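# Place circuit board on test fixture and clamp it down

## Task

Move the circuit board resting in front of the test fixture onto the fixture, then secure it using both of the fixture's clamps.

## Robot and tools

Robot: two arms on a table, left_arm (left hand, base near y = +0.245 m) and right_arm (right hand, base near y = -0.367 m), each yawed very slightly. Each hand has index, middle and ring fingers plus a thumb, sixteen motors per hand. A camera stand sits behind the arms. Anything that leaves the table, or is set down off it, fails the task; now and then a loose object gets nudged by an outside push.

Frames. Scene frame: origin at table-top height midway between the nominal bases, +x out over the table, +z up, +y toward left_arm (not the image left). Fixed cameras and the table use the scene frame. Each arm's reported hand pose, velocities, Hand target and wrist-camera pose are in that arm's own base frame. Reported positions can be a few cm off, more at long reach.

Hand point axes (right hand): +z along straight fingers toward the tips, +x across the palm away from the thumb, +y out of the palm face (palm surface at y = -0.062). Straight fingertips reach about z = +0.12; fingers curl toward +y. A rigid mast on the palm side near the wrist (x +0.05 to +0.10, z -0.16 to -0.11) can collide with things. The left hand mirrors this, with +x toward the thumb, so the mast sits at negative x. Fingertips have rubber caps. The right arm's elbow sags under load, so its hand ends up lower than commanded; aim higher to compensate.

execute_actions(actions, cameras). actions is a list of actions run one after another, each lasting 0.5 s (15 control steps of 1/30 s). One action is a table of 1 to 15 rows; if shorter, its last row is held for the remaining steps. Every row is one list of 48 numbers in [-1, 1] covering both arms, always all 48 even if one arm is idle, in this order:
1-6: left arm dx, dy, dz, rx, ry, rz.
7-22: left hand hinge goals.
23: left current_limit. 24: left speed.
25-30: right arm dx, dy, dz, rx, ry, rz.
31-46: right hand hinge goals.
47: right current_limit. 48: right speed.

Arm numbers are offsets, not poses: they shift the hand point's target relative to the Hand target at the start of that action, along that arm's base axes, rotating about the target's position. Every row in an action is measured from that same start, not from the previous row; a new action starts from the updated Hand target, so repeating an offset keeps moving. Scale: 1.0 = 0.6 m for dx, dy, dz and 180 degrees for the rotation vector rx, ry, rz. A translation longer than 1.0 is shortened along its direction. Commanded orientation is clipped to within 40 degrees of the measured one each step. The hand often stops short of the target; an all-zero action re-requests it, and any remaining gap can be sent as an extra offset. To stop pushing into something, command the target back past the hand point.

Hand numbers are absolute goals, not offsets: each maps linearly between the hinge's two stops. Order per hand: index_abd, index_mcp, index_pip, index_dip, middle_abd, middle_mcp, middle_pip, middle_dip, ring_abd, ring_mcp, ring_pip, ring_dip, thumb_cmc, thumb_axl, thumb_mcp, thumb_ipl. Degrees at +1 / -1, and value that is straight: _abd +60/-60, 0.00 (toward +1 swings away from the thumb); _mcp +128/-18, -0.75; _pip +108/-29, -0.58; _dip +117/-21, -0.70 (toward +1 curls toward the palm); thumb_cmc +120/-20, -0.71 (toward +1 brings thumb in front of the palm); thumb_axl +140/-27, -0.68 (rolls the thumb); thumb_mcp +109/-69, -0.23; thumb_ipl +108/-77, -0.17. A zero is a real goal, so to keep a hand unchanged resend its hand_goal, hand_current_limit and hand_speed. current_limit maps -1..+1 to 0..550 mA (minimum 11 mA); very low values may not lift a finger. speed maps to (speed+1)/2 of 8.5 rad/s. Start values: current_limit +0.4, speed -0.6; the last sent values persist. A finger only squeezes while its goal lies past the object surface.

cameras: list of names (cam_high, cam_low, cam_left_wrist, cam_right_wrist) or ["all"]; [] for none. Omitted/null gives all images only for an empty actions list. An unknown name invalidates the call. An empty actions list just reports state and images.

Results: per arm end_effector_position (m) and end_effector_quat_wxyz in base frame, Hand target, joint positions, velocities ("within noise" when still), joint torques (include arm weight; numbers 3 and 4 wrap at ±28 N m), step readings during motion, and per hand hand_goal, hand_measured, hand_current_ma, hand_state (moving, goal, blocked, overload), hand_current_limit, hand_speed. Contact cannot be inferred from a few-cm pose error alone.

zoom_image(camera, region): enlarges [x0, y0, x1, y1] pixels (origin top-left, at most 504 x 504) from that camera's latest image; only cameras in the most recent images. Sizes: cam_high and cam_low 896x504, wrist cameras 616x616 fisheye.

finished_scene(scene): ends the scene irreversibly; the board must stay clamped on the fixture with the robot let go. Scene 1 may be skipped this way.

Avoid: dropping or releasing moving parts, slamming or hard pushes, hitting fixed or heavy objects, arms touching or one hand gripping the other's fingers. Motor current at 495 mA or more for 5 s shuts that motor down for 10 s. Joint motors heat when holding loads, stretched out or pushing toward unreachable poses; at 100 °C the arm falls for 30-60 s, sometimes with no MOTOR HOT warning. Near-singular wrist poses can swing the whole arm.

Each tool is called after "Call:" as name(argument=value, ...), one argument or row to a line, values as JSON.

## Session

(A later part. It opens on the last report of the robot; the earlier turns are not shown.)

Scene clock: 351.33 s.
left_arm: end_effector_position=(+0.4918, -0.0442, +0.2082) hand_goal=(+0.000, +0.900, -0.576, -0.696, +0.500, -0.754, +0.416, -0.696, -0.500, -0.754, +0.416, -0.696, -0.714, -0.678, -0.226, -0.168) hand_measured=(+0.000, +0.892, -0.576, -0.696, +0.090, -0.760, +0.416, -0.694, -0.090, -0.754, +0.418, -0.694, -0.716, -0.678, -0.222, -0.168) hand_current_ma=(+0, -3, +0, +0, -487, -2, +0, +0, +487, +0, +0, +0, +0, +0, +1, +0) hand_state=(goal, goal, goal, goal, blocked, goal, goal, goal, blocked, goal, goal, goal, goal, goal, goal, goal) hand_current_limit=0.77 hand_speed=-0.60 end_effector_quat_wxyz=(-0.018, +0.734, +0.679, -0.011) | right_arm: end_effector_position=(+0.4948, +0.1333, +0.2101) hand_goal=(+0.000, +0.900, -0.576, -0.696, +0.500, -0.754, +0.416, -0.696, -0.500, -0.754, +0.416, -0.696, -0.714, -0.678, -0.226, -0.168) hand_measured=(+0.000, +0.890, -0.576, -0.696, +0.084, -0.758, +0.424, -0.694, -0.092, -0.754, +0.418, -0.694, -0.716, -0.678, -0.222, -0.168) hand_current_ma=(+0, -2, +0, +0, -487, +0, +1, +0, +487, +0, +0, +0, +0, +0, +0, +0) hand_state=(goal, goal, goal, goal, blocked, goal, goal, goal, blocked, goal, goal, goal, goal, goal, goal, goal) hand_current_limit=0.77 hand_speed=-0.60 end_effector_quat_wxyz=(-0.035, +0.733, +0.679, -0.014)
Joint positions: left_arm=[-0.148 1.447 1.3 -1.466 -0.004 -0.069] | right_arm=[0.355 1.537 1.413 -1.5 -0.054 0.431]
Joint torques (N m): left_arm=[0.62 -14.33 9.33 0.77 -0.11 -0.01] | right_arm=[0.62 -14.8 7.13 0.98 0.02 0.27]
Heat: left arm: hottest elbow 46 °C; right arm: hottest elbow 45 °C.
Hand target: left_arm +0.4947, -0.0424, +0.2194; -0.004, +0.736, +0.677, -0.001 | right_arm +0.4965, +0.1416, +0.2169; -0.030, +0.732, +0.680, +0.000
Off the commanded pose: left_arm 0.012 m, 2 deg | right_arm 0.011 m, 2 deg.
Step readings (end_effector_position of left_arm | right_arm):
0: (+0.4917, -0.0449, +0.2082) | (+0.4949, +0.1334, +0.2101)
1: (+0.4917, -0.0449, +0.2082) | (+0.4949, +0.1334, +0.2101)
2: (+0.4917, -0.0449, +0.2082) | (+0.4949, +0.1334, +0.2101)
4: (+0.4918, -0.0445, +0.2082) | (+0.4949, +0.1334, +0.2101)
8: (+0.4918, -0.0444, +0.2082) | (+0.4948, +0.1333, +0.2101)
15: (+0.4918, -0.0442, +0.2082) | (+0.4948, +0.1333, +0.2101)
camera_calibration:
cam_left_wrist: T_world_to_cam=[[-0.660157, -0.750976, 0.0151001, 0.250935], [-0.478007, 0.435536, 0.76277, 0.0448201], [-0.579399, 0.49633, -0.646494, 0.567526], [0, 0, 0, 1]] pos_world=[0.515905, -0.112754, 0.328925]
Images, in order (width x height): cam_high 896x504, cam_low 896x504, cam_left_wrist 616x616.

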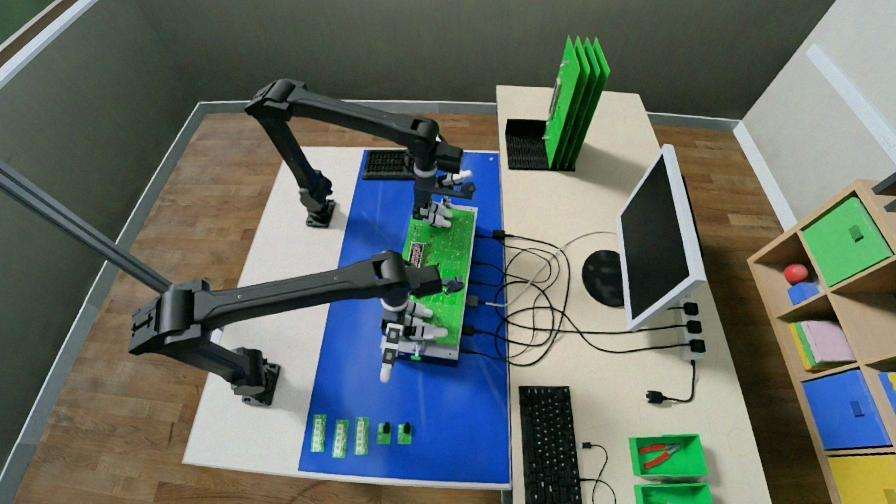

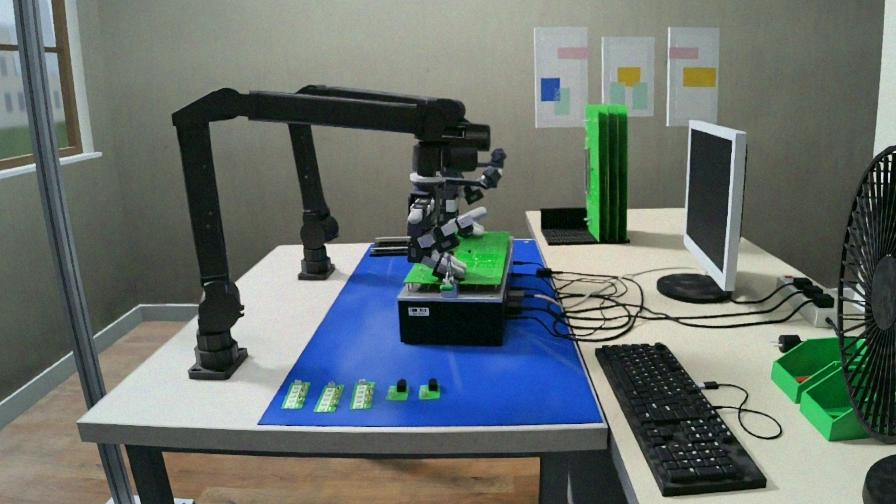

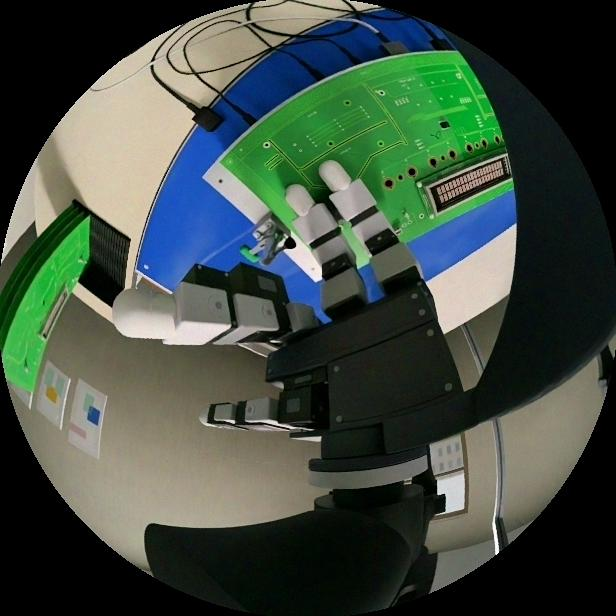

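Call:
execute_actions(
  actions=[
    [[0,0,-0.012,0,0,0,0,0.9,-0.576,-0.696,0.5,-0.754,0.416,-0.696,-0.5,-0.754,0.416,-0.696,-0.714,-0.678,-0.226,-0.168,0.77,-0.6,0,0,-0.012,0,0,0,0,0.9,-0.576,-0.696,0.5,-0.754,0.416,-0.696,-0.5,-0.754,0.416,-0.696,-0.714,-0.678,-0.226,-0.168,0.77,-0.6]],
  ],
  cameras=["cam_high","cam_low","cam_left_wrist"],
)

Call:
zoom_image(
  camera="cam_left_wrist",
  region=[222, 152, 238, 168],
)

Call:
zoom_image(
  camera="cam_high",
  region=[467, 208, 479, 220],
)

Call:
zoom_image(
  camera="cam_low",
  region=[395, 265, 435, 305],
)

Call:
zoom_image(
  camera="cam_low",
  region=[470, 265, 510, 305],
)

Call:
zoom_image(
  camera="cam_low",
  region=[480, 215, 520, 255],
)

Scene clock: 354.07 s.
left_arm: end_effector_position=(+0.4916, -0.0444, +0.2041) hand_goal=(+0.000, +0.900, -0.576, -0.696, +0.500, -0.754, +0.416, -0.696, -0.500, -0.754, +0.416, -0.696, -0.714, -0.678, -0.226, -0.168) hand_measured=(+0.000, +0.892, -0.576, -0.696, +0.090, -0.760, +0.416, -0.694, -0.090, -0.754, +0.418, -0.694, -0.716, -0.678, -0.222, -0.168) hand_current_ma=(+0, -3, +0, +0, -487, -2, +0, +0, +487, +0, +0, +0, +0, +0, +1, +0) hand_state=(goal, goal, goal, goal, blocked, goal, goal, goal, blocked, goal, goal, goal, goal, goal, goal, goal) hand_current_limit=0.77 hand_speed=-0.60 end_effector_quat_wxyz=(-0.015, +0.735, +0.678, -0.010) | right_arm: end_effector_position=(+0.4943, +0.1337, +0.2057) hand_goal=(+0.000, +0.900, -0.576, -0.696, +0.500, -0.754, +0.416, -0.696, -0.500, -0.754, +0.416, -0.696, -0.714, -0.678, -0.226, -0.168) hand_measured=(+0.000, +0.890, -0.576, -0.696, +0.084, -0.756, +0.430, -0.690, -0.092, -0.752, +0.420, -0.694, -0.714, -0.678, -0.222, -0.168) hand_current_ma=(+0, -2, +0, +0, -487, +0, +4, +1, +487, +0, +0, +0, +0, +0, +0, +0) hand_state=(goal, goal, goal, goal, blocked, goal, goal, goal, blocked, goal, goal, goal, goal, goal, goal, goal) hand_current_limit=0.77 hand_speed=-0.60 end_effector_quat_wxyz=(-0.035, +0.734, +0.679, -0.014)
Joint positions: left_arm=[-0.148 1.444 1.286 -1.448 -0.003 -0.068] | right_arm=[0.356 1.537 1.401 -1.487 -0.055 0.433]
Joint torques (N m): left_arm=[0.73 -14.21 9.2 0.96 -0.13 0] | right_arm=[0.03 -13.74 6.89 1.24 0.03 0.31]
Heat: left arm: hottest elbow 46 °C; right arm: hottest elbow 45 °C.
Hand target: left_arm +0.4948, -0.0425, +0.2122; -0.004, +0.736, +0.677, -0.001 | right_arm +0.4965, +0.1415, +0.2095; -0.030, +0.732, +0.680, +0.000
Off the commanded pose: left_arm 0.009 m, 2 deg | right_arm 0.009 m, 2 deg.
Step readings (end_effector_position of left_arm | right_arm):
0: (+0.4918, -0.0442, +0.2082) | (+0.4948, +0.1333, +0.2101)
1: (+0.4918, -0.0442, +0.2080) | (+0.4948, +0.1333, +0.2101)
2: (+0.4917, -0.0442, +0.2076) | (+0.4949, +0.1333, +0.2100)
4: (+0.4918, -0.0441, +0.2062) | (+0.4950, +0.1338, +0.2087)
8: (+0.4915, -0.0444, +0.2038) | (+0.4943, +0.1337, +0.2057)
15: (+0.4915, -0.0444, +0.2041) | (+0.4943, +0.1337, +0.2057)
camera_calibration:
cam_left_wrist: T_world_to_cam=[[-0.661052, -0.75023, 0.0128858, 0.251589], [-0.481429, 0.43725, 0.75963, 0.0503098], [-0.575532, 0.495951, -0.650228, 0.563774], [0, 0, 0, 1]] pos_world=[0.515004, -0.112853, 0.325123]
Images, in order (width x height): cam_high 896x504, cam_low 896x504, cam_left_wrist 616x616.

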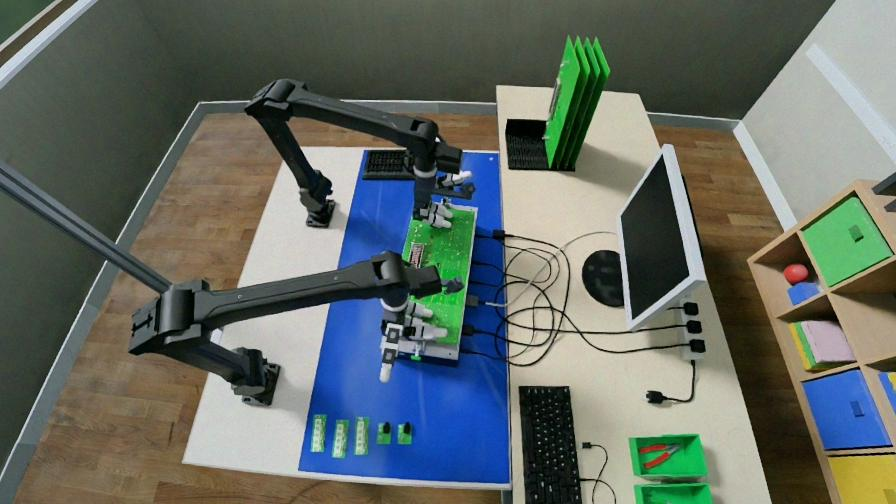

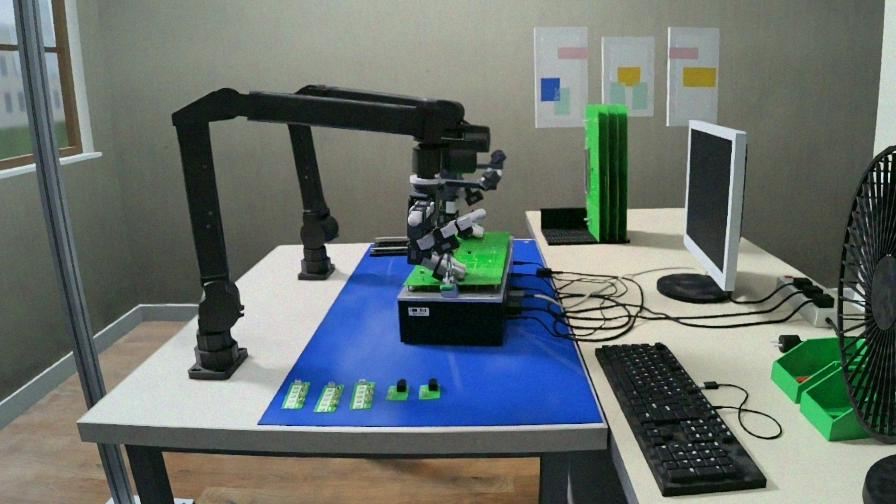

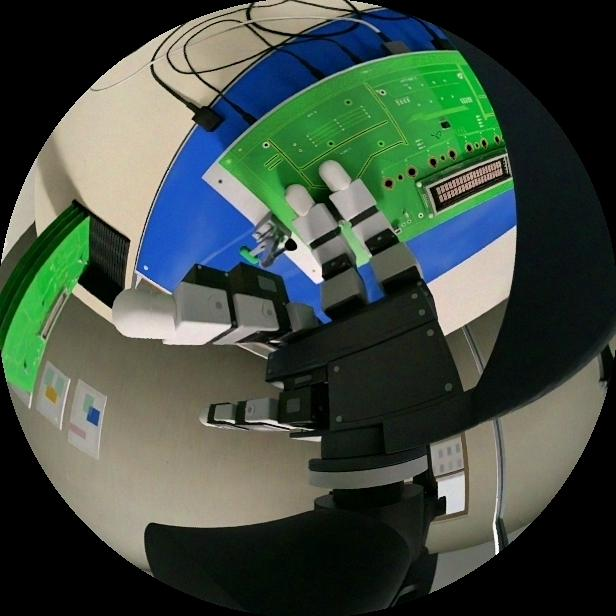

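Scaled by 31.500 from the camera's 616x616 image, which has a finer 880x880 frame.

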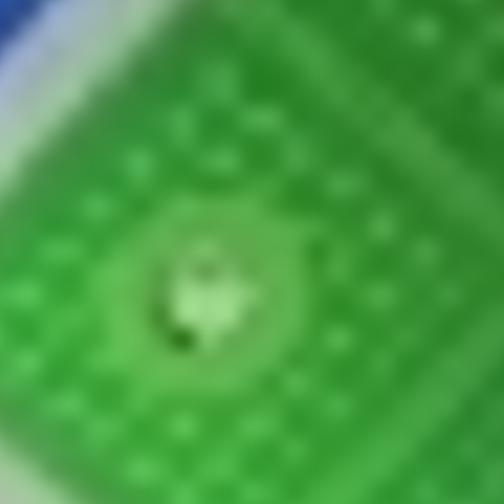

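Scaled by 42.000 from the camera's 896x504 image, which has a finer 1280x720 frame.

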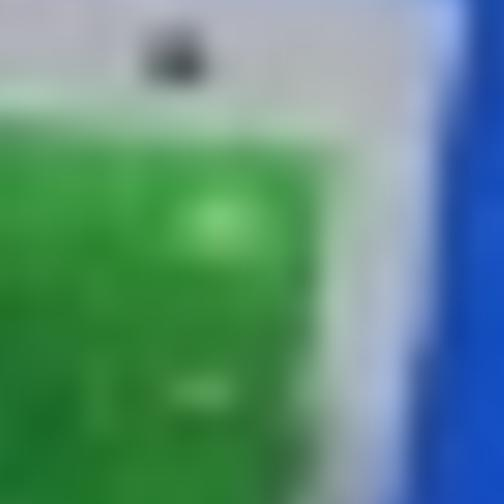

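Scaled by 12.600 from the camera's 896x504 image, which has a finer 1280x720 frame.

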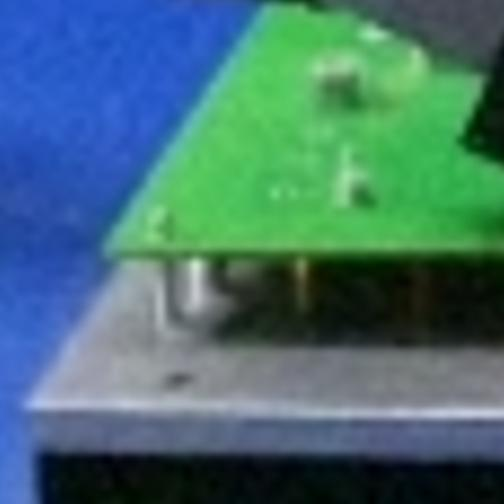

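Scaled by 12.600 from the camera's 896x504 image, which has a finer 1280x720 frame.

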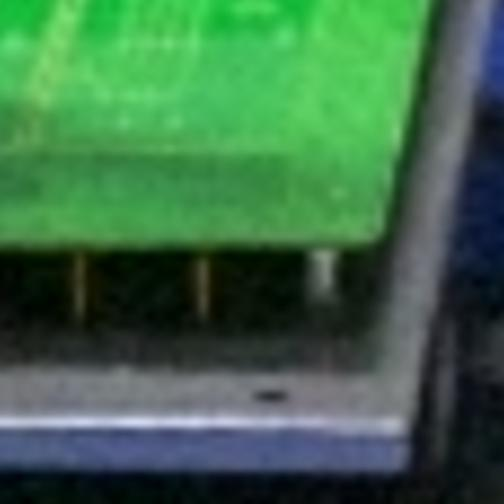

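Scaled by 12.600 from the camera's 896x504 image, which has a finer 1280x720 frame.

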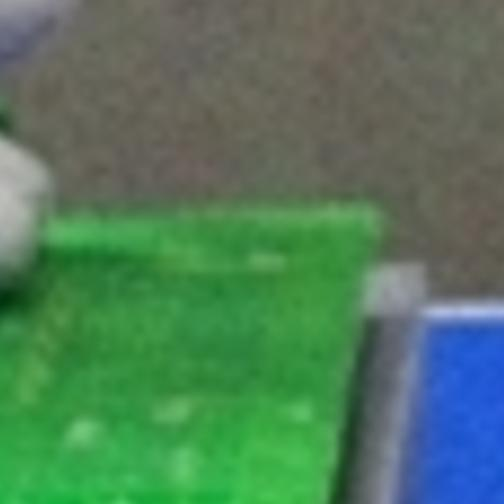

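Call:
execute_actions(
  actions=[
    [[0,0,0,0,0,0,0,0.9,-0.576,-0.696,0.0,-0.754,0.416,-0.696,-0.0,-0.754,0.416,-0.696,-0.714,-0.678,-0.226,-0.168,0.6,-0.8,0,0,0,0,0,0,0,0.9,-0.576,-0.696,0.0,-0.754,0.416,-0.696,-0.0,-0.754,0.416,-0.696,-0.714,-0.678,-0.226,-0.168,0.6,-0.8]],
  ],
  cameras=["cam_high","cam_low","cam_left_wrist"],
)

Call:
zoom_image(
  camera="cam_left_wrist",
  region=[222, 152, 238, 168],
)

Call:
zoom_image(
  camera="cam_high",
  region=[467, 208, 479, 220],
)

Call:
zoom_image(
  camera="cam_low",
  region=[395, 265, 435, 305],
)

Call:
zoom_image(
  camera="cam_low",
  region=[470, 265, 510, 305],
)

Scene clock: 360.67 s.
left_arm: end_effector_position=(+0.4922, -0.0445, +0.2045) hand_goal=(+0.000, +0.900, -0.576, -0.696, +0.000, -0.754, +0.416, -0.696, +0.000, -0.754, +0.416, -0.696, -0.714, -0.678, -0.226, -0.168) hand_measured=(+0.000, +0.892, -0.576, -0.696, +0.004, -0.758, +0.416, -0.694, -0.004, -0.754, +0.416, -0.694, -0.716, -0.678, -0.222, -0.168) hand_current_ma=(+0, -3, +0, +0, +0, -1, +0, +0, +0, +0, +0, +0, +0, +0, +1, +0) hand_state=(goal, goal, goal, goal, goal, goal, goal, goal, goal, goal, goal, goal, goal, goal, goal, goal) hand_current_limit=0.60 hand_speed=-0.80 end_effector_quat_wxyz=(-0.014, +0.735, +0.678, -0.009) | right_arm: end_effector_position=(+0.4948, +0.1361, +0.2058) hand_goal=(+0.000, +0.900, -0.576, -0.696, +0.000, -0.754, +0.416, -0.696, +0.000, -0.754, +0.416, -0.696, -0.714, -0.678, -0.226, -0.168) hand_measured=(+0.000, +0.890, -0.576, -0.696, +0.002, -0.754, +0.430, -0.690, -0.006, -0.752, +0.418, -0.694, -0.714, -0.678, -0.222, -0.168) hand_current_ma=(+0, -2, +0, +0, +0, +0, +4, +1, +0, +0, +0, +0, +0, +0, +0, +0) hand_state=(goal, goal, goal, goal, goal, goal, goal, goal, goal, goal, goal, goal, goal, goal, goal, goal) hand_current_limit=0.60 hand_speed=-0.80 end_effector_quat_wxyz=(-0.036, +0.733, +0.680, -0.011)
Joint positions: left_arm=[-0.148 1.444 1.286 -1.446 -0.003 -0.068] | right_arm=[0.359 1.537 1.401 -1.482 -0.058 0.433]
Joint torques (N m): left_arm=[0.85 -14.1 9.26 0.72 -0.14 0] | right_arm=[0.79 -14.15 6.8 0.95 0.16 0.26]
Heat: left arm: hottest elbow 45 °C; right arm: hottest elbow 44 °C.
Hand target: left_arm +0.4948, -0.0425, +0.2123; -0.004, +0.736, +0.677, -0.001 | right_arm +0.4964, +0.1415, +0.2095; -0.030, +0.732, +0.680, -0.001
Off the commanded pose: left_arm 0.008 m, 2 deg | right_arm 0.007 m, 1 deg.
Step readings (end_effector_position of left_arm | right_arm):
0: (+0.4916, -0.0444, +0.2041) | (+0.4943, +0.1337, +0.2057)
1: (+0.4916, -0.0444, +0.2041) | (+0.4943, +0.1337, +0.2057)
2: (+0.4916, -0.0444, +0.2041) | (+0.4943, +0.1337, +0.2057)
4: (+0.4916, -0.0444, +0.2041) | (+0.4943, +0.1337, +0.2057)
8: (+0.4916, -0.0444, +0.2043) | (+0.4943, +0.1337, +0.2057)
15: (+0.4922, -0.0445, +0.2045) | (+0.4948, +0.1361, +0.2058)
camera_calibration:
cam_left_wrist: T_world_to_cam=[[-0.661068, -0.750241, 0.0112814, 0.25231], [-0.483706, 0.437611, 0.757974, 0.0518288], [-0.573601, 0.495615, -0.652187, 0.563876], [0, 0, 0, 1]] pos_world=[0.515303, -0.112853, 0.325621]
Images, in order (width x height): cam_high 896x504, cam_low 896x504, cam_left_wrist 616x616.

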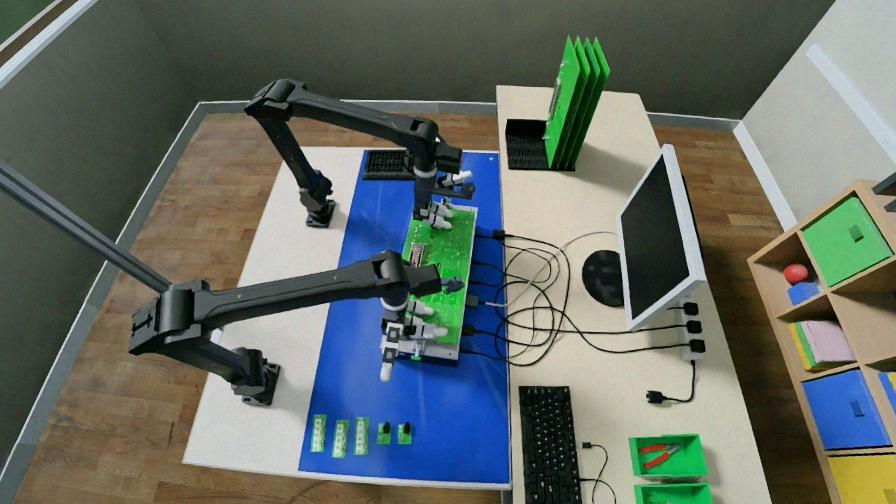

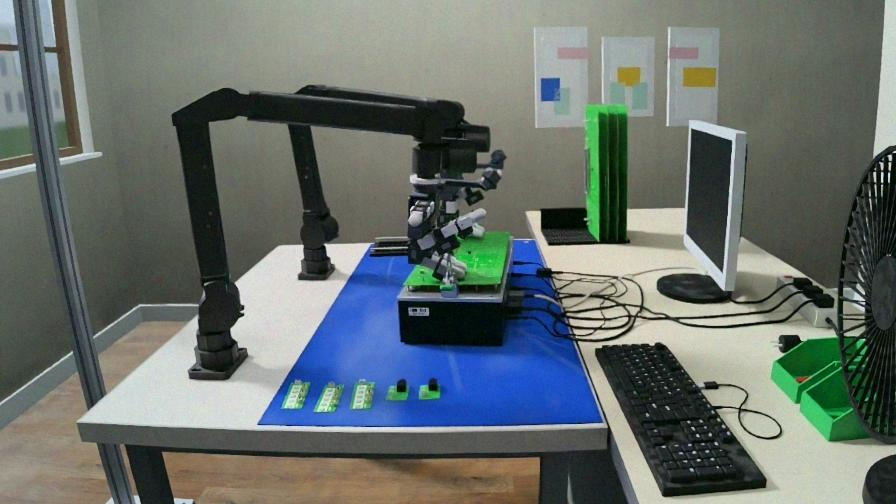

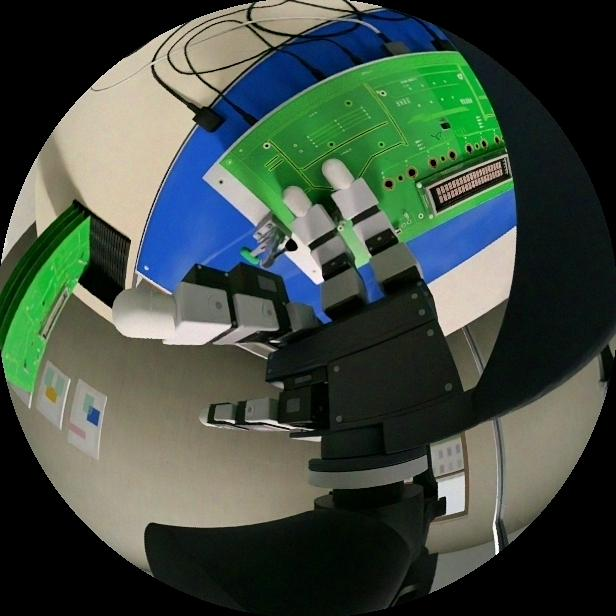

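Scaled by 31.500 from the camera's 616x616 image, which has a finer 880x880 frame.

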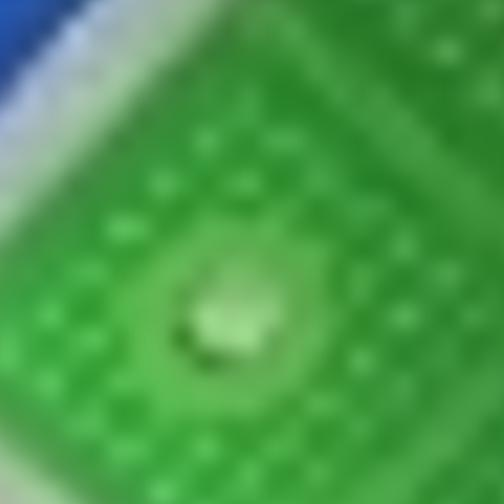

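Scaled by 42.000 from the camera's 896x504 image, which has a finer 1280x720 frame.

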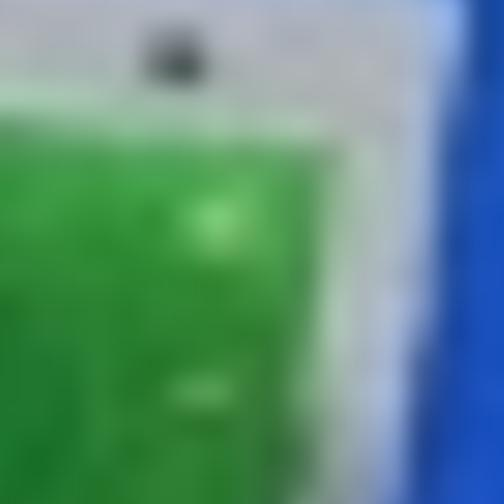

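Scaled by 12.600 from the camera's 896x504 image, which has a finer 1280x720 frame.

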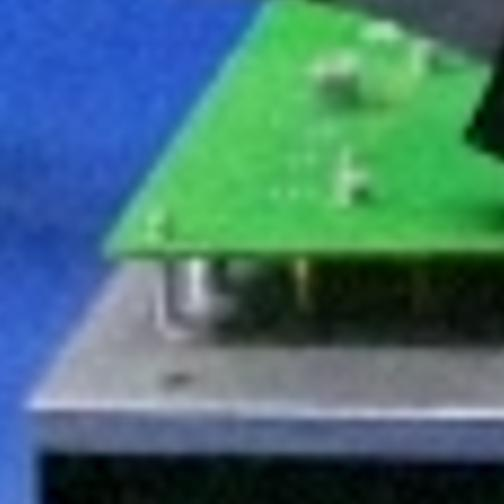

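Scaled by 12.600 from the camera's 896x504 image, which has a finer 1280x720 frame.

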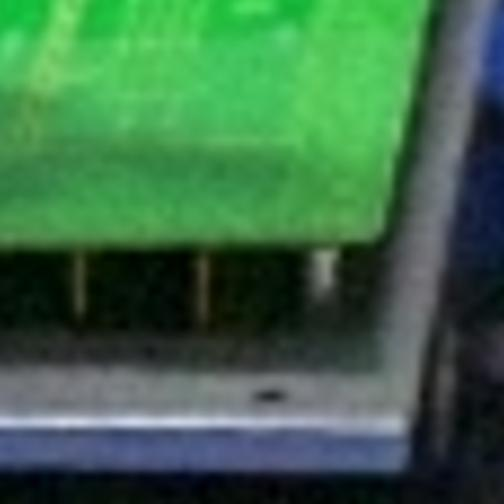

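Call:
execute_actions(
  actions=[
    [[0.0138,-0.0021,0.0185,-0.0014,-0.0094,0,0,0.9,-0.576,-0.696,-0.1,-0.754,0.416,-0.696,0.1,-0.754,0.416,-0.696,-0.714,-0.678,-0.226,-0.168,0.6,-0.6,0.0131,0.0049,0.0185,0.0033,-0.0089,0,0,0.9,-0.576,-0.696,-0.1,-0.754,0.416,-0.696,0.1,-0.754,0.416,-0.696,-0.714,-0.678,-0.226,-0.168,0.6,-0.6]],
  ],
  cameras=["cam_low"],
)

Call:
zoom_image(
  camera="cam_low",
  region=[395, 240, 525, 310],
)

Scene clock: 363.03 s.
left_arm: end_effector_position=(+0.4940, -0.0448, +0.2050) hand_goal=(+0.000, +0.900, -0.576, -0.696, -0.100, -0.754, +0.416, -0.696, +0.100, -0.754, +0.416, -0.696, -0.714, -0.678, -0.226, -0.168) hand_measured=(+0.000, +0.892, -0.576, -0.696, -0.096, -0.758, +0.416, -0.694, +0.096, -0.754, +0.416, -0.694, -0.716, -0.678, -0.222, -0.168) hand_current_ma=(+0, -3, +0, +0, +1, -1, +0, +0, -1, +0, +0, +0, +0, +0, +1, +0) hand_state=(goal, goal, goal, goal, goal, goal, goal, goal, goal, goal, goal, goal, goal, goal, goal, goal) hand_current_limit=0.60 hand_speed=-0.60 end_effector_quat_wxyz=(-0.011, +0.735, +0.678, -0.007) | right_arm: end_effector_position=(+0.4961, +0.1384, +0.2061) hand_goal=(+0.000, +0.900, -0.576, -0.696, -0.100, -0.754, +0.416, -0.696, +0.100, -0.754, +0.416, -0.696, -0.714, -0.678, -0.226, -0.168) hand_measured=(+0.000, +0.890, -0.576, -0.696, -0.090, -0.752, +0.430, -0.690, +0.096, -0.752, +0.416, -0.694, -0.714, -0.678, -0.222, -0.168) hand_current_ma=(+0, -2, +0, +0, +2, +0, +4, +1, +0, +0, +0, +0, +0, +0, +0, +0) hand_state=(goal, goal, goal, goal, goal, goal, goal, goal, goal, goal, goal, goal, goal, goal, goal, goal) hand_current_limit=0.60 hand_speed=-0.60 end_effector_quat_wxyz=(-0.035, +0.732, +0.681, -0.007)
Joint positions: left_arm=[-0.148 1.444 1.286 -1.439 -0.003 -0.068] | right_arm=[0.362 1.537 1.401 -1.475 -0.06 0.433]
Joint torques (N m): left_arm=[0.73 -13.86 10.91 0.91 -0.11 -0.03] | right_arm=[0.62 -13.92 8.75 1.05 0.25 0.28]
Heat: left arm: hottest elbow 44 °C; right arm: hottest elbow 44 °C.
Hand target: left_arm +0.5031, -0.0438, +0.2233; +0.008, +0.736, +0.677, +0.008 | right_arm +0.5043, +0.1445, +0.2206; -0.025, +0.732, +0.681, +0.013
Off the commanded pose: left_arm 0.020 m, 3 deg | right_arm 0.018 m, 3 deg.
Step readings (end_effector_position of left_arm | right_arm):
0: (+0.4922, -0.0445, +0.2045) | (+0.4948, +0.1361, +0.2058)
1: (+0.4922, -0.0445, +0.2045) | (+0.4948, +0.1361, +0.2058)
2: (+0.4923, -0.0445, +0.2045) | (+0.4951, +0.1364, +0.2058)
4: (+0.4929, -0.0446, +0.2047) | (+0.4960, +0.1378, +0.2061)
8: (+0.4937, -0.0447, +0.2049) | (+0.4961, +0.1384, +0.2061)
15: (+0.4940, -0.0448, +0.2050) | (+0.4961, +0.1384, +0.2061)
Images, in order (width x height): cam_low 896x504.

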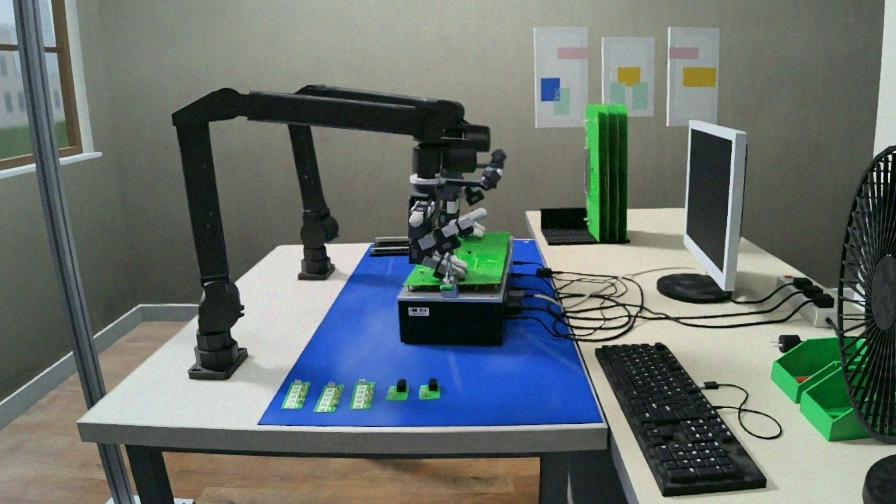

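Scaled by 3.877 from the camera's 896x504 image, which has a finer 1280x720 frame.

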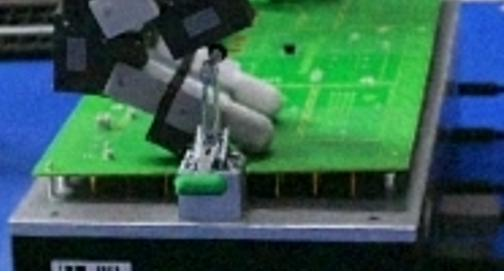

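Call:
execute_actions(
  actions=[
    [[0.0138,-0.0021,0.0185,-0.0014,-0.0094,0,0,0.9,-0.576,-0.696,-0.1,-0.754,0.416,-0.696,0.1,-0.754,0.416,-0.696,-0.714,-0.678,-0.226,-0.168,0.6,-0.6,0.0131,0.0049,0.0185,0.0033,-0.0089,0,0,0.9,-0.576,-0.696,-0.1,-0.754,0.416,-0.696,0.1,-0.754,0.416,-0.696,-0.714,-0.678,-0.226,-0.168,0.6,-0.6]],
  ],
  cameras=["cam_low"],
)

Call:
zoom_image(
  camera="cam_low",
  region=[395, 240, 525, 310],
)

Scene clock: 365.07 s.
left_arm: end_effector_position=(+0.4957, -0.0450, +0.2069) hand_goal=(+0.000, +0.900, -0.576, -0.696, -0.100, -0.754, +0.416, -0.696, +0.100, -0.754, +0.416, -0.696, -0.714, -0.678, -0.226, -0.168) hand_measured=(+0.000, +0.892, -0.576, -0.696, -0.096, -0.758, +0.416, -0.694, +0.096, -0.754, +0.416, -0.694, -0.716, -0.678, -0.222, -0.168) hand_current_ma=(+0, -3, +0, +0, +1, -1, +0, +0, -1, +0, +0, +0, +0, +0, +1, +0) hand_state=(goal, goal, goal, goal, goal, goal, goal, goal, goal, goal, goal, goal, goal, goal, goal, goal) hand_current_limit=0.60 hand_speed=-0.60 end_effector_quat_wxyz=(-0.007, +0.735, +0.678, -0.004) | right_arm: end_effector_position=(+0.4976, +0.1388, +0.2069) hand_goal=(+0.000, +0.900, -0.576, -0.696, -0.100, -0.754, +0.416, -0.696, +0.100, -0.754, +0.416, -0.696, -0.714, -0.678, -0.226, -0.168) hand_measured=(+0.000, +0.890, -0.576, -0.696, -0.098, -0.756, +0.428, -0.690, +0.096, -0.752, +0.416, -0.694, -0.714, -0.678, -0.222, -0.168) hand_current_ma=(+0, -2, +0, +0, +0, +0, +3, +1, +0, +0, +0, +0, +0, +0, +0, +0) hand_state=(goal, goal, goal, goal, goal, goal, goal, goal, goal, goal, goal, goal, goal, goal, goal, goal) hand_current_limit=0.60 hand_speed=-0.60 end_effector_quat_wxyz=(-0.034, +0.732, +0.681, -0.004)
Joint positions: left_arm=[-0.148 1.441 1.286 -1.431 -0.003 -0.068] | right_arm=[0.362 1.537 1.401 -1.468 -0.059 0.433]
Joint torques (N m): left_arm=[0.5 -14.45 12.44 0.88 -0.13 -0.04] | right_arm=[0.67 -13.68 10.1 1.07 0.2 0.29]
Heat: left arm: hottest elbow 44 °C; right arm: hottest elbow 44 °C.
Hand target: left_arm +0.5114, -0.0450, +0.2345; +0.019, +0.736, +0.676, +0.018 | right_arm +0.5122, +0.1475, +0.2318; -0.019, +0.732, +0.681, +0.027
Off the commanded pose: left_arm 0.032 m, 4 deg | right_arm 0.030 m, 4 deg.
Step readings (end_effector_position of left_arm | right_arm):
0: (+0.4940, -0.0448, +0.2050) | (+0.4961, +0.1384, +0.2061)
1: (+0.4940, -0.0448, +0.2050) | (+0.4961, +0.1384, +0.2061)
2: (+0.4941, -0.0448, +0.2052) | (+0.4962, +0.1385, +0.2061)
4: (+0.4946, -0.0449, +0.2054) | (+0.4963, +0.1385, +0.2064)
8: (+0.4955, -0.0450, +0.2064) | (+0.4972, +0.1387, +0.2068)
15: (+0.4957, -0.0450, +0.2069) | (+0.4976, +0.1388, +0.2069)
Images, in order (width x height): cam_low 896x504.

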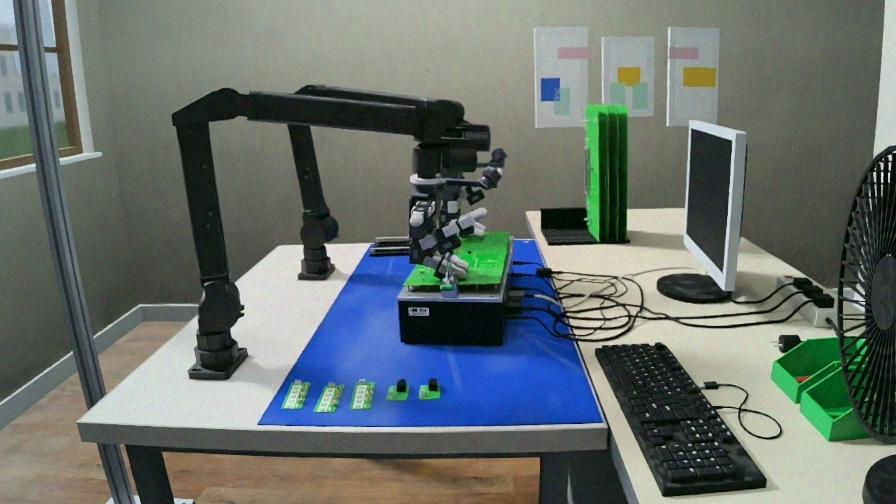

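Scaled by 3.877 from the camera's 896x504 image, which has a finer 1280x720 frame.

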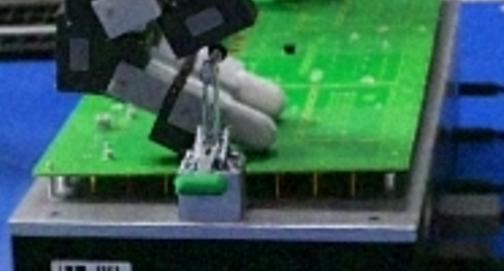

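Call:
execute_actions(
  actions=[
    [[0.009,-0.0014,0.022,-0.0014,-0.0094,0,0,0.9,-0.576,-0.696,-0.1,-0.754,0.416,-0.696,0.1,-0.754,0.416,-0.696,-0.714,-0.678,-0.226,-0.168,0.6,-0.6,0.009,0.0034,0.022,0.0033,-0.0089,0,0,0.9,-0.576,-0.696,-0.1,-0.754,0.416,-0.696,0.1,-0.754,0.416,-0.696,-0.714,-0.678,-0.226,-0.168,0.6,-0.6]],
  ],
  cameras=["cam_low"],
)

Call:
zoom_image(
  camera="cam_low",
  region=[395, 240, 525, 310],
)

Scene clock: 366.60 s.
left_arm: end_effector_position=(+0.4987, -0.0455, +0.2172) hand_goal=(+0.000, +0.900, -0.576, -0.696, -0.100, -0.754, +0.416, -0.696, +0.100, -0.754, +0.416, -0.696, -0.714, -0.678, -0.226, -0.168) hand_measured=(+0.000, +0.892, -0.576, -0.696, -0.096, -0.758, +0.416, -0.694, +0.096, -0.754, +0.416, -0.694, -0.716, -0.678, -0.222, -0.168) hand_current_ma=(+0, -3, +0, +0, +1, -1, +0, +0, -1, +0, +0, +0, +0, +0, +1, +0) hand_state=(goal, goal, goal, goal, goal, goal, goal, goal, goal, goal, goal, goal, goal, goal, goal, goal) hand_current_limit=0.60 hand_speed=-0.60 end_effector_quat_wxyz=(+0.002, +0.735, +0.678, +0.004) | right_arm: end_effector_position=(+0.5031, +0.1403, +0.2133) hand_goal=(+0.000, +0.900, -0.576, -0.696, -0.100, -0.754, +0.416, -0.696, +0.100, -0.754, +0.416, -0.696, -0.714, -0.678, -0.226, -0.168) hand_measured=(+0.000, +0.890, -0.576, -0.696, -0.100, -0.756, +0.416, -0.694, +0.096, -0.752, +0.416, -0.694, -0.714, -0.678, -0.222, -0.168) hand_current_ma=(+0, -2, +0, +0, +0, +0, +0, +0, +0, +0, +0, +0, +0, +0, +0, +0) hand_state=(goal, goal, goal, goal, goal, goal, goal, goal, goal, goal, goal, goal, goal, goal, goal, goal) hand_current_limit=0.60 hand_speed=-0.60 end_effector_quat_wxyz=(-0.028, +0.732, +0.681, +0.005)
Joint positions: left_arm=[-0.148 1.43 1.296 -1.427 -0.003 -0.068] | right_arm=[0.362 1.536 1.414 -1.461 -0.056 0.433]
Joint torques (N m): left_arm=[0.79 -14.04 13.14 0.84 -0.13 -0.02] | right_arm=[0.67 -14.74 10.78 0.8 0.12 0.26]
Heat: left arm: hottest elbow 44 °C; right arm: hottest elbow 44 °C.
Hand target: left_arm +0.5168, -0.0459, +0.2476; +0.031, +0.736, +0.676, +0.027 | right_arm +0.5176, +0.1496, +0.2451; -0.013, +0.731, +0.681, +0.041
Off the commanded pose: left_arm 0.035 m, 4 deg | right_arm 0.036 m, 5 deg.
Step readings (end_effector_position of left_arm | right_arm):
0: (+0.4957, -0.0450, +0.2069) | (+0.4976, +0.1388, +0.2069)
1: (+0.4957, -0.0450, +0.2069) | (+0.4976, +0.1388, +0.2069)
2: (+0.4957, -0.0450, +0.2071) | (+0.4976, +0.1388, +0.2069)
4: (+0.4957, -0.0450, +0.2076) | (+0.4982, +0.1389, +0.2078)
8: (+0.4965, -0.0451, +0.2114) | (+0.5014, +0.1397, +0.2111)
15: (+0.4985, -0.0454, +0.2170) | (+0.5031, +0.1403, +0.2133)
Images, in order (width x height): cam_low 896x504.

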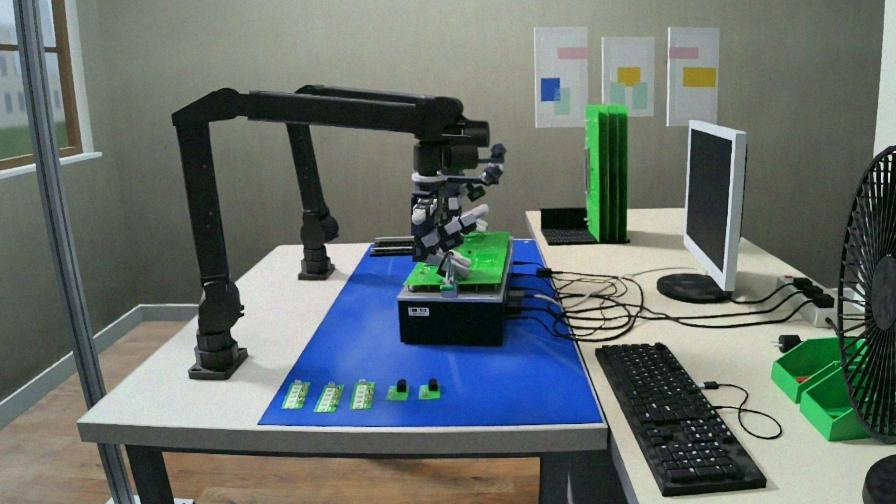

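Scaled by 3.877 from the camera's 896x504 image, which has a finer 1280x720 frame.

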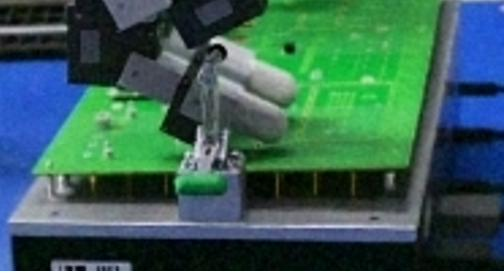

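Call:
execute_actions(
  actions=[
    [[0,0,0.035,0,0.002,0,0,0.9,-0.576,-0.696,-0.1,-0.754,0.416,-0.696,0.1,-0.754,0.416,-0.696,-0.714,-0.678,-0.226,-0.168,0.6,-0.6,0,0,0.045,0,0.002,0,0,0.9,-0.576,-0.696,-0.1,-0.754,0.416,-0.696,0.1,-0.754,0.416,-0.696,-0.714,-0.678,-0.226,-0.168,0.6,-0.6]],
  ],
  cameras=["cam_low","cam_high"],
)

Call:
zoom_image(
  camera="cam_low",
  region=[395, 240, 525, 310],
)

Scene clock: 368.50 s.
left_arm: end_effector_position=(+0.4956, -0.0446, +0.2272) hand_goal=(+0.000, +0.900, -0.576, -0.696, -0.100, -0.754, +0.416, -0.696, +0.100, -0.754, +0.416, -0.696, -0.714, -0.678, -0.226, -0.168) hand_measured=(+0.000, +0.892, -0.576, -0.696, -0.094, -0.782, +0.392, -0.698, +0.096, -0.754, +0.416, -0.694, -0.716, -0.678, -0.222, -0.168) hand_current_ma=(+0, -3, +0, +0, +2, -24, -19, +0, -1, +0, +0, +0, +0, +0, +1, +0) hand_state=(goal, goal, goal, goal, goal, blocked, blocked, goal, goal, goal, goal, goal, goal, goal, goal, goal) hand_current_limit=0.60 hand_speed=-0.60 end_effector_quat_wxyz=(-0.005, +0.734, +0.679, -0.002) | right_arm: end_effector_position=(+0.5107, +0.1432, +0.2468) hand_goal=(+0.000, +0.900, -0.576, -0.696, -0.100, -0.754, +0.416, -0.696, +0.100, -0.754, +0.416, -0.696, -0.714, -0.678, -0.226, -0.168) hand_measured=(+0.000, +0.890, -0.576, -0.696, -0.100, -0.756, +0.416, -0.694, +0.096, -0.752, +0.416, -0.694, -0.714, -0.678, -0.222, -0.168) hand_current_ma=(+0, -2, +0, +0, +0, +0, +0, +0, +0, +0, +0, +0, +0, +0, +0, +0) hand_state=(goal, goal, goal, goal, goal, goal, goal, goal, goal, goal, goal, goal, goal, goal, goal, goal) hand_current_limit=0.60 hand_speed=-0.60 end_effector_quat_wxyz=(-0.023, +0.731, +0.681, +0.018)
Joint positions: left_arm=[-0.147 1.43 1.326 -1.476 -0.003 -0.068] | right_arm=[0.362 1.531 1.491 -1.513 -0.056 0.433]
Joint torques (N m): left_arm=[0.38 -13.98 14.97 0.32 -0.11 -0.03] | right_arm=[0.85 -13.68 10.81 -0.05 0.02 0.25]
Heat: left arm: hottest elbow 44 °C; right arm: hottest elbow 44 °C.
Hand target: left_arm +0.5168, -0.0458, +0.2686; +0.029, +0.736, +0.676, +0.025 | right_arm +0.5175, +0.1495, +0.2719; -0.015, +0.731, +0.681, +0.039
Off the commanded pose: left_arm 0.046 m, 5 deg | right_arm 0.027 m, 3 deg.
Step readings (end_effector_position of left_arm | right_arm):
0: (+0.4987, -0.0455, +0.2172) | (+0.5031, +0.1403, +0.2133)
1: (+0.4987, -0.0455, +0.2172) | (+0.5032, +0.1403, +0.2134)
2: (+0.4991, -0.0455, +0.2182) | (+0.5038, +0.1405, +0.2147)
4: (+0.4996, -0.0456, +0.2218) | (+0.5047, +0.1409, +0.2200)
8: (+0.4974, -0.0451, +0.2259) | (+0.5102, +0.1430, +0.2379)
15: (+0.4958, -0.0446, +0.2270) | (+0.5113, +0.1434, +0.2469)
Images, in order (width x height): cam_high 896x504, cam_low 896x504.

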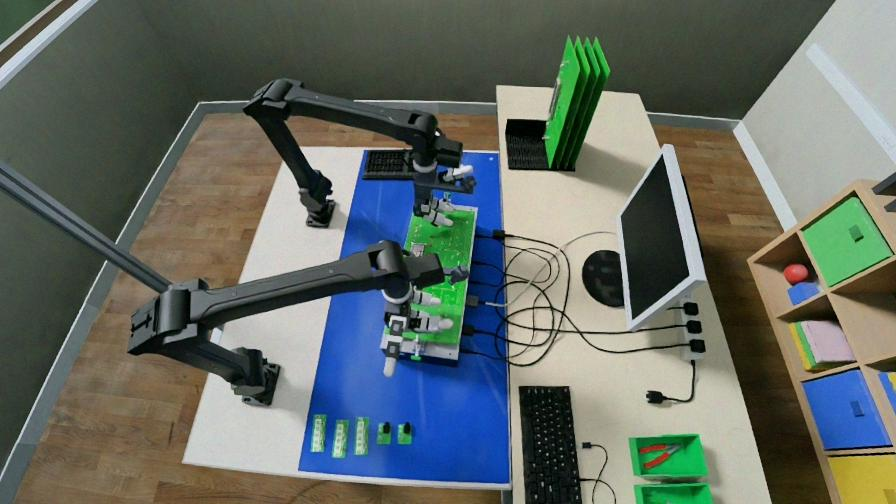

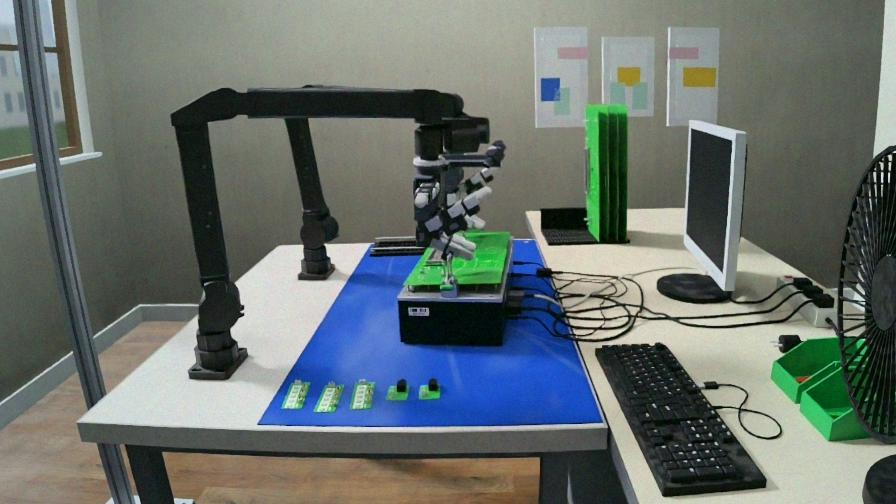

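Scaled by 3.877 from the camera's 896x504 image, which has a finer 1280x720 frame.

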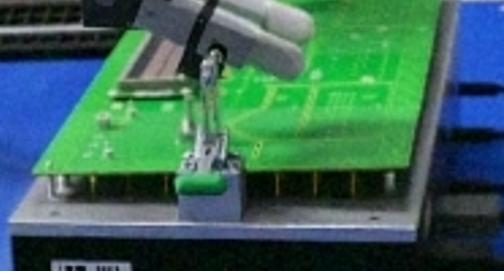

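Call:
execute_actions(
  actions=[
    [[0,0,-0.02,0,0,0,0,0.9,-0.576,-0.696,-0.1,-0.754,0.416,-0.696,0.1,-0.754,0.416,-0.696,-0.714,-0.678,-0.226,-0.168,0.6,-0.6,0,0,0,0,0,0,0,0.9,-0.576,-0.696,-0.1,-0.754,0.416,-0.696,0.1,-0.754,0.416,-0.696,-0.714,-0.678,-0.226,-0.168,0.6,-0.6]],
    [[0,-0.006,0,0,0,0,0,0.9,-0.576,-0.696,0.06,-0.754,0.416,-0.696,0.06,-0.754,0.416,-0.696,-0.714,-0.678,-0.226,-0.168,0.6,-0.6,0,0,0,0,0,0,0,0.9,-0.576,-0.696,-0.1,-0.754,0.416,-0.696,0.1,-0.754,0.416,-0.696,-0.714,-0.678,-0.226,-0.168,0.6,-0.6]],
  ],
  cameras=["cam_left_wrist","cam_low"],
)

Call:
zoom_image(
  camera="cam_left_wrist",
  region=[220, 140, 400, 280],
)

Scene clock: 371.17 s.
left_arm: end_effector_position=(+0.4980, -0.0450, +0.2280) hand_goal=(+0.000, +0.900, -0.576, -0.696, +0.060, -0.754, +0.416, -0.696, +0.060, -0.754, +0.416, -0.696, -0.714, -0.678, -0.226, -0.168) hand_measured=(+0.000, +0.892, -0.576, -0.696, +0.060, -0.784, +0.392, -0.698, +0.062, -0.754, +0.416, -0.694, -0.716, -0.678, -0.222, -0.168) hand_current_ma=(+0, -3, +0, +0, +0, -31, -19, +0, +0, +0, +0, +0, +0, +0, +1, +0) hand_state=(goal, goal, goal, goal, goal, blocked, blocked, goal, goal, goal, goal, goal, goal, goal, goal, goal) hand_current_limit=0.60 hand_speed=-0.60 end_effector_quat_wxyz=(-0.001, +0.734, +0.679, +0.001) | right_arm: end_effector_position=(+0.5107, +0.1432, +0.2468) hand_goal=(+0.000, +0.900, -0.576, -0.696, -0.100, -0.754, +0.416, -0.696, +0.100, -0.754, +0.416, -0.696, -0.714, -0.678, -0.226, -0.168) hand_measured=(+0.000, +0.890, -0.576, -0.696, -0.100, -0.756, +0.416, -0.694, +0.096, -0.752, +0.416, -0.694, -0.714, -0.678, -0.222, -0.168) hand_current_ma=(+0, -2, +0, +0, +0, +0, +0, +0, +0, +0, +0, +0, +0, +0, +0, +0) hand_state=(goal, goal, goal, goal, goal, goal, goal, goal, goal, goal, goal, goal, goal, goal, goal, goal) hand_current_limit=0.60 hand_speed=-0.60 end_effector_quat_wxyz=(-0.023, +0.731, +0.681, +0.018)
Joint positions: left_arm=[-0.147 1.43 1.326 -1.467 -0.003 -0.068] | right_arm=[0.362 1.531 1.491 -1.513 -0.056 0.433]
Joint torques (N m): left_arm=[0.09 -13.51 13.12 1.2 -0.07 -0.07] | right_arm=[0.21 -14.33 10.82 -0.25 0 0.25]
Heat: left arm: hottest elbow 45 °C; right arm: hottest elbow 44 °C.
Hand target: left_arm +0.5168, -0.0494, +0.2566; +0.029, +0.736, +0.676, +0.025 | right_arm +0.5176, +0.1496, +0.2719; -0.015, +0.731, +0.681, +0.039
Off the commanded pose: left_arm 0.034 m, 4 deg | right_arm 0.027 m, 2 deg.
Step readings (end_effector_position of left_arm | right_arm):
0: (+0.4956, -0.0446, +0.2272) | (+0.5107, +0.1432, +0.2468)
1: (+0.4956, -0.0446, +0.2272) | (+0.5107, +0.1432, +0.2468)
2: (+0.4956, -0.0446, +0.2272) | (+0.5107, +0.1432, +0.2468)
4: (+0.4956, -0.0446, +0.2272) | (+0.5107, +0.1432, +0.2468)
8: (+0.4959, -0.0447, +0.2273) | (+0.5107, +0.1432, +0.2468)
15: (+0.4960, -0.0447, +0.2274) | (+0.5107, +0.1432, +0.2468)
16: (+0.4960, -0.0447, +0.2274) | (+0.5107, +0.1432, +0.2468)
17: (+0.4961, -0.0447, +0.2274) | (+0.5107, +0.1432, +0.2468)
19: (+0.4970, -0.0448, +0.2277) | (+0.5107, +0.1432, +0.2468)
23: (+0.4980, -0.0450, +0.2280) | (+0.5107, +0.1432, +0.2468)
30: (+0.4980, -0.0450, +0.2280) | (+0.5107, +0.1432, +0.2468)
camera_calibration:
cam_left_wrist: T_world_to_cam=[[-0.660577, -0.750726, -0.00699005, 0.259385], [-0.508907, 0.440912, 0.739331, 0.0539537], [-0.551953, 0.491942, -0.673306, 0.576676], [0, 0, 0, 1]] pos_world=[0.5171, -0.112753, 0.350203]
Images, in order (width x height): cam_low 896x504, cam_left_wrist 616x616.

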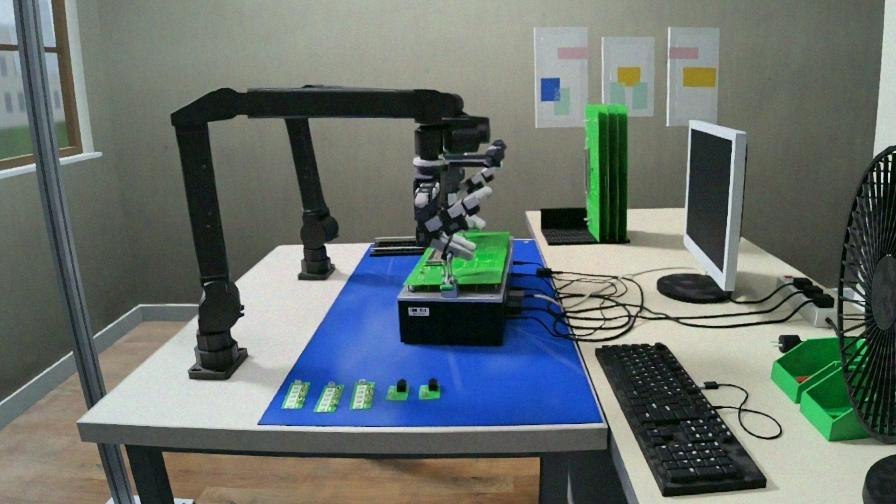

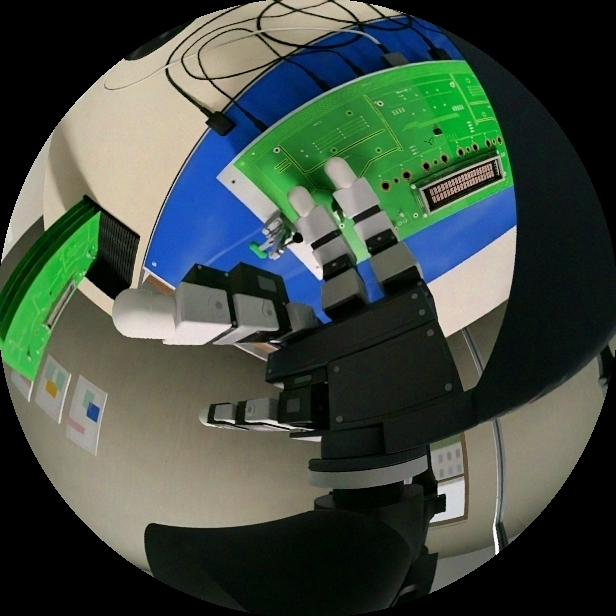

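Scaled by 2.800 from the camera's 616x616 image, which has a finer 880x880 frame.

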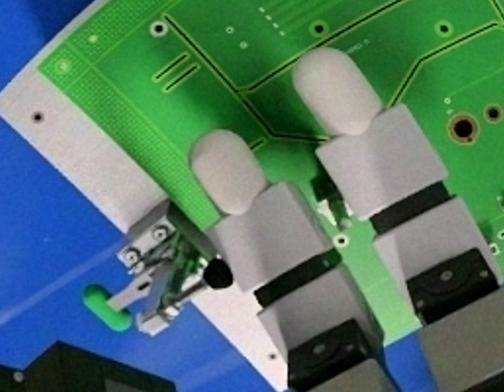

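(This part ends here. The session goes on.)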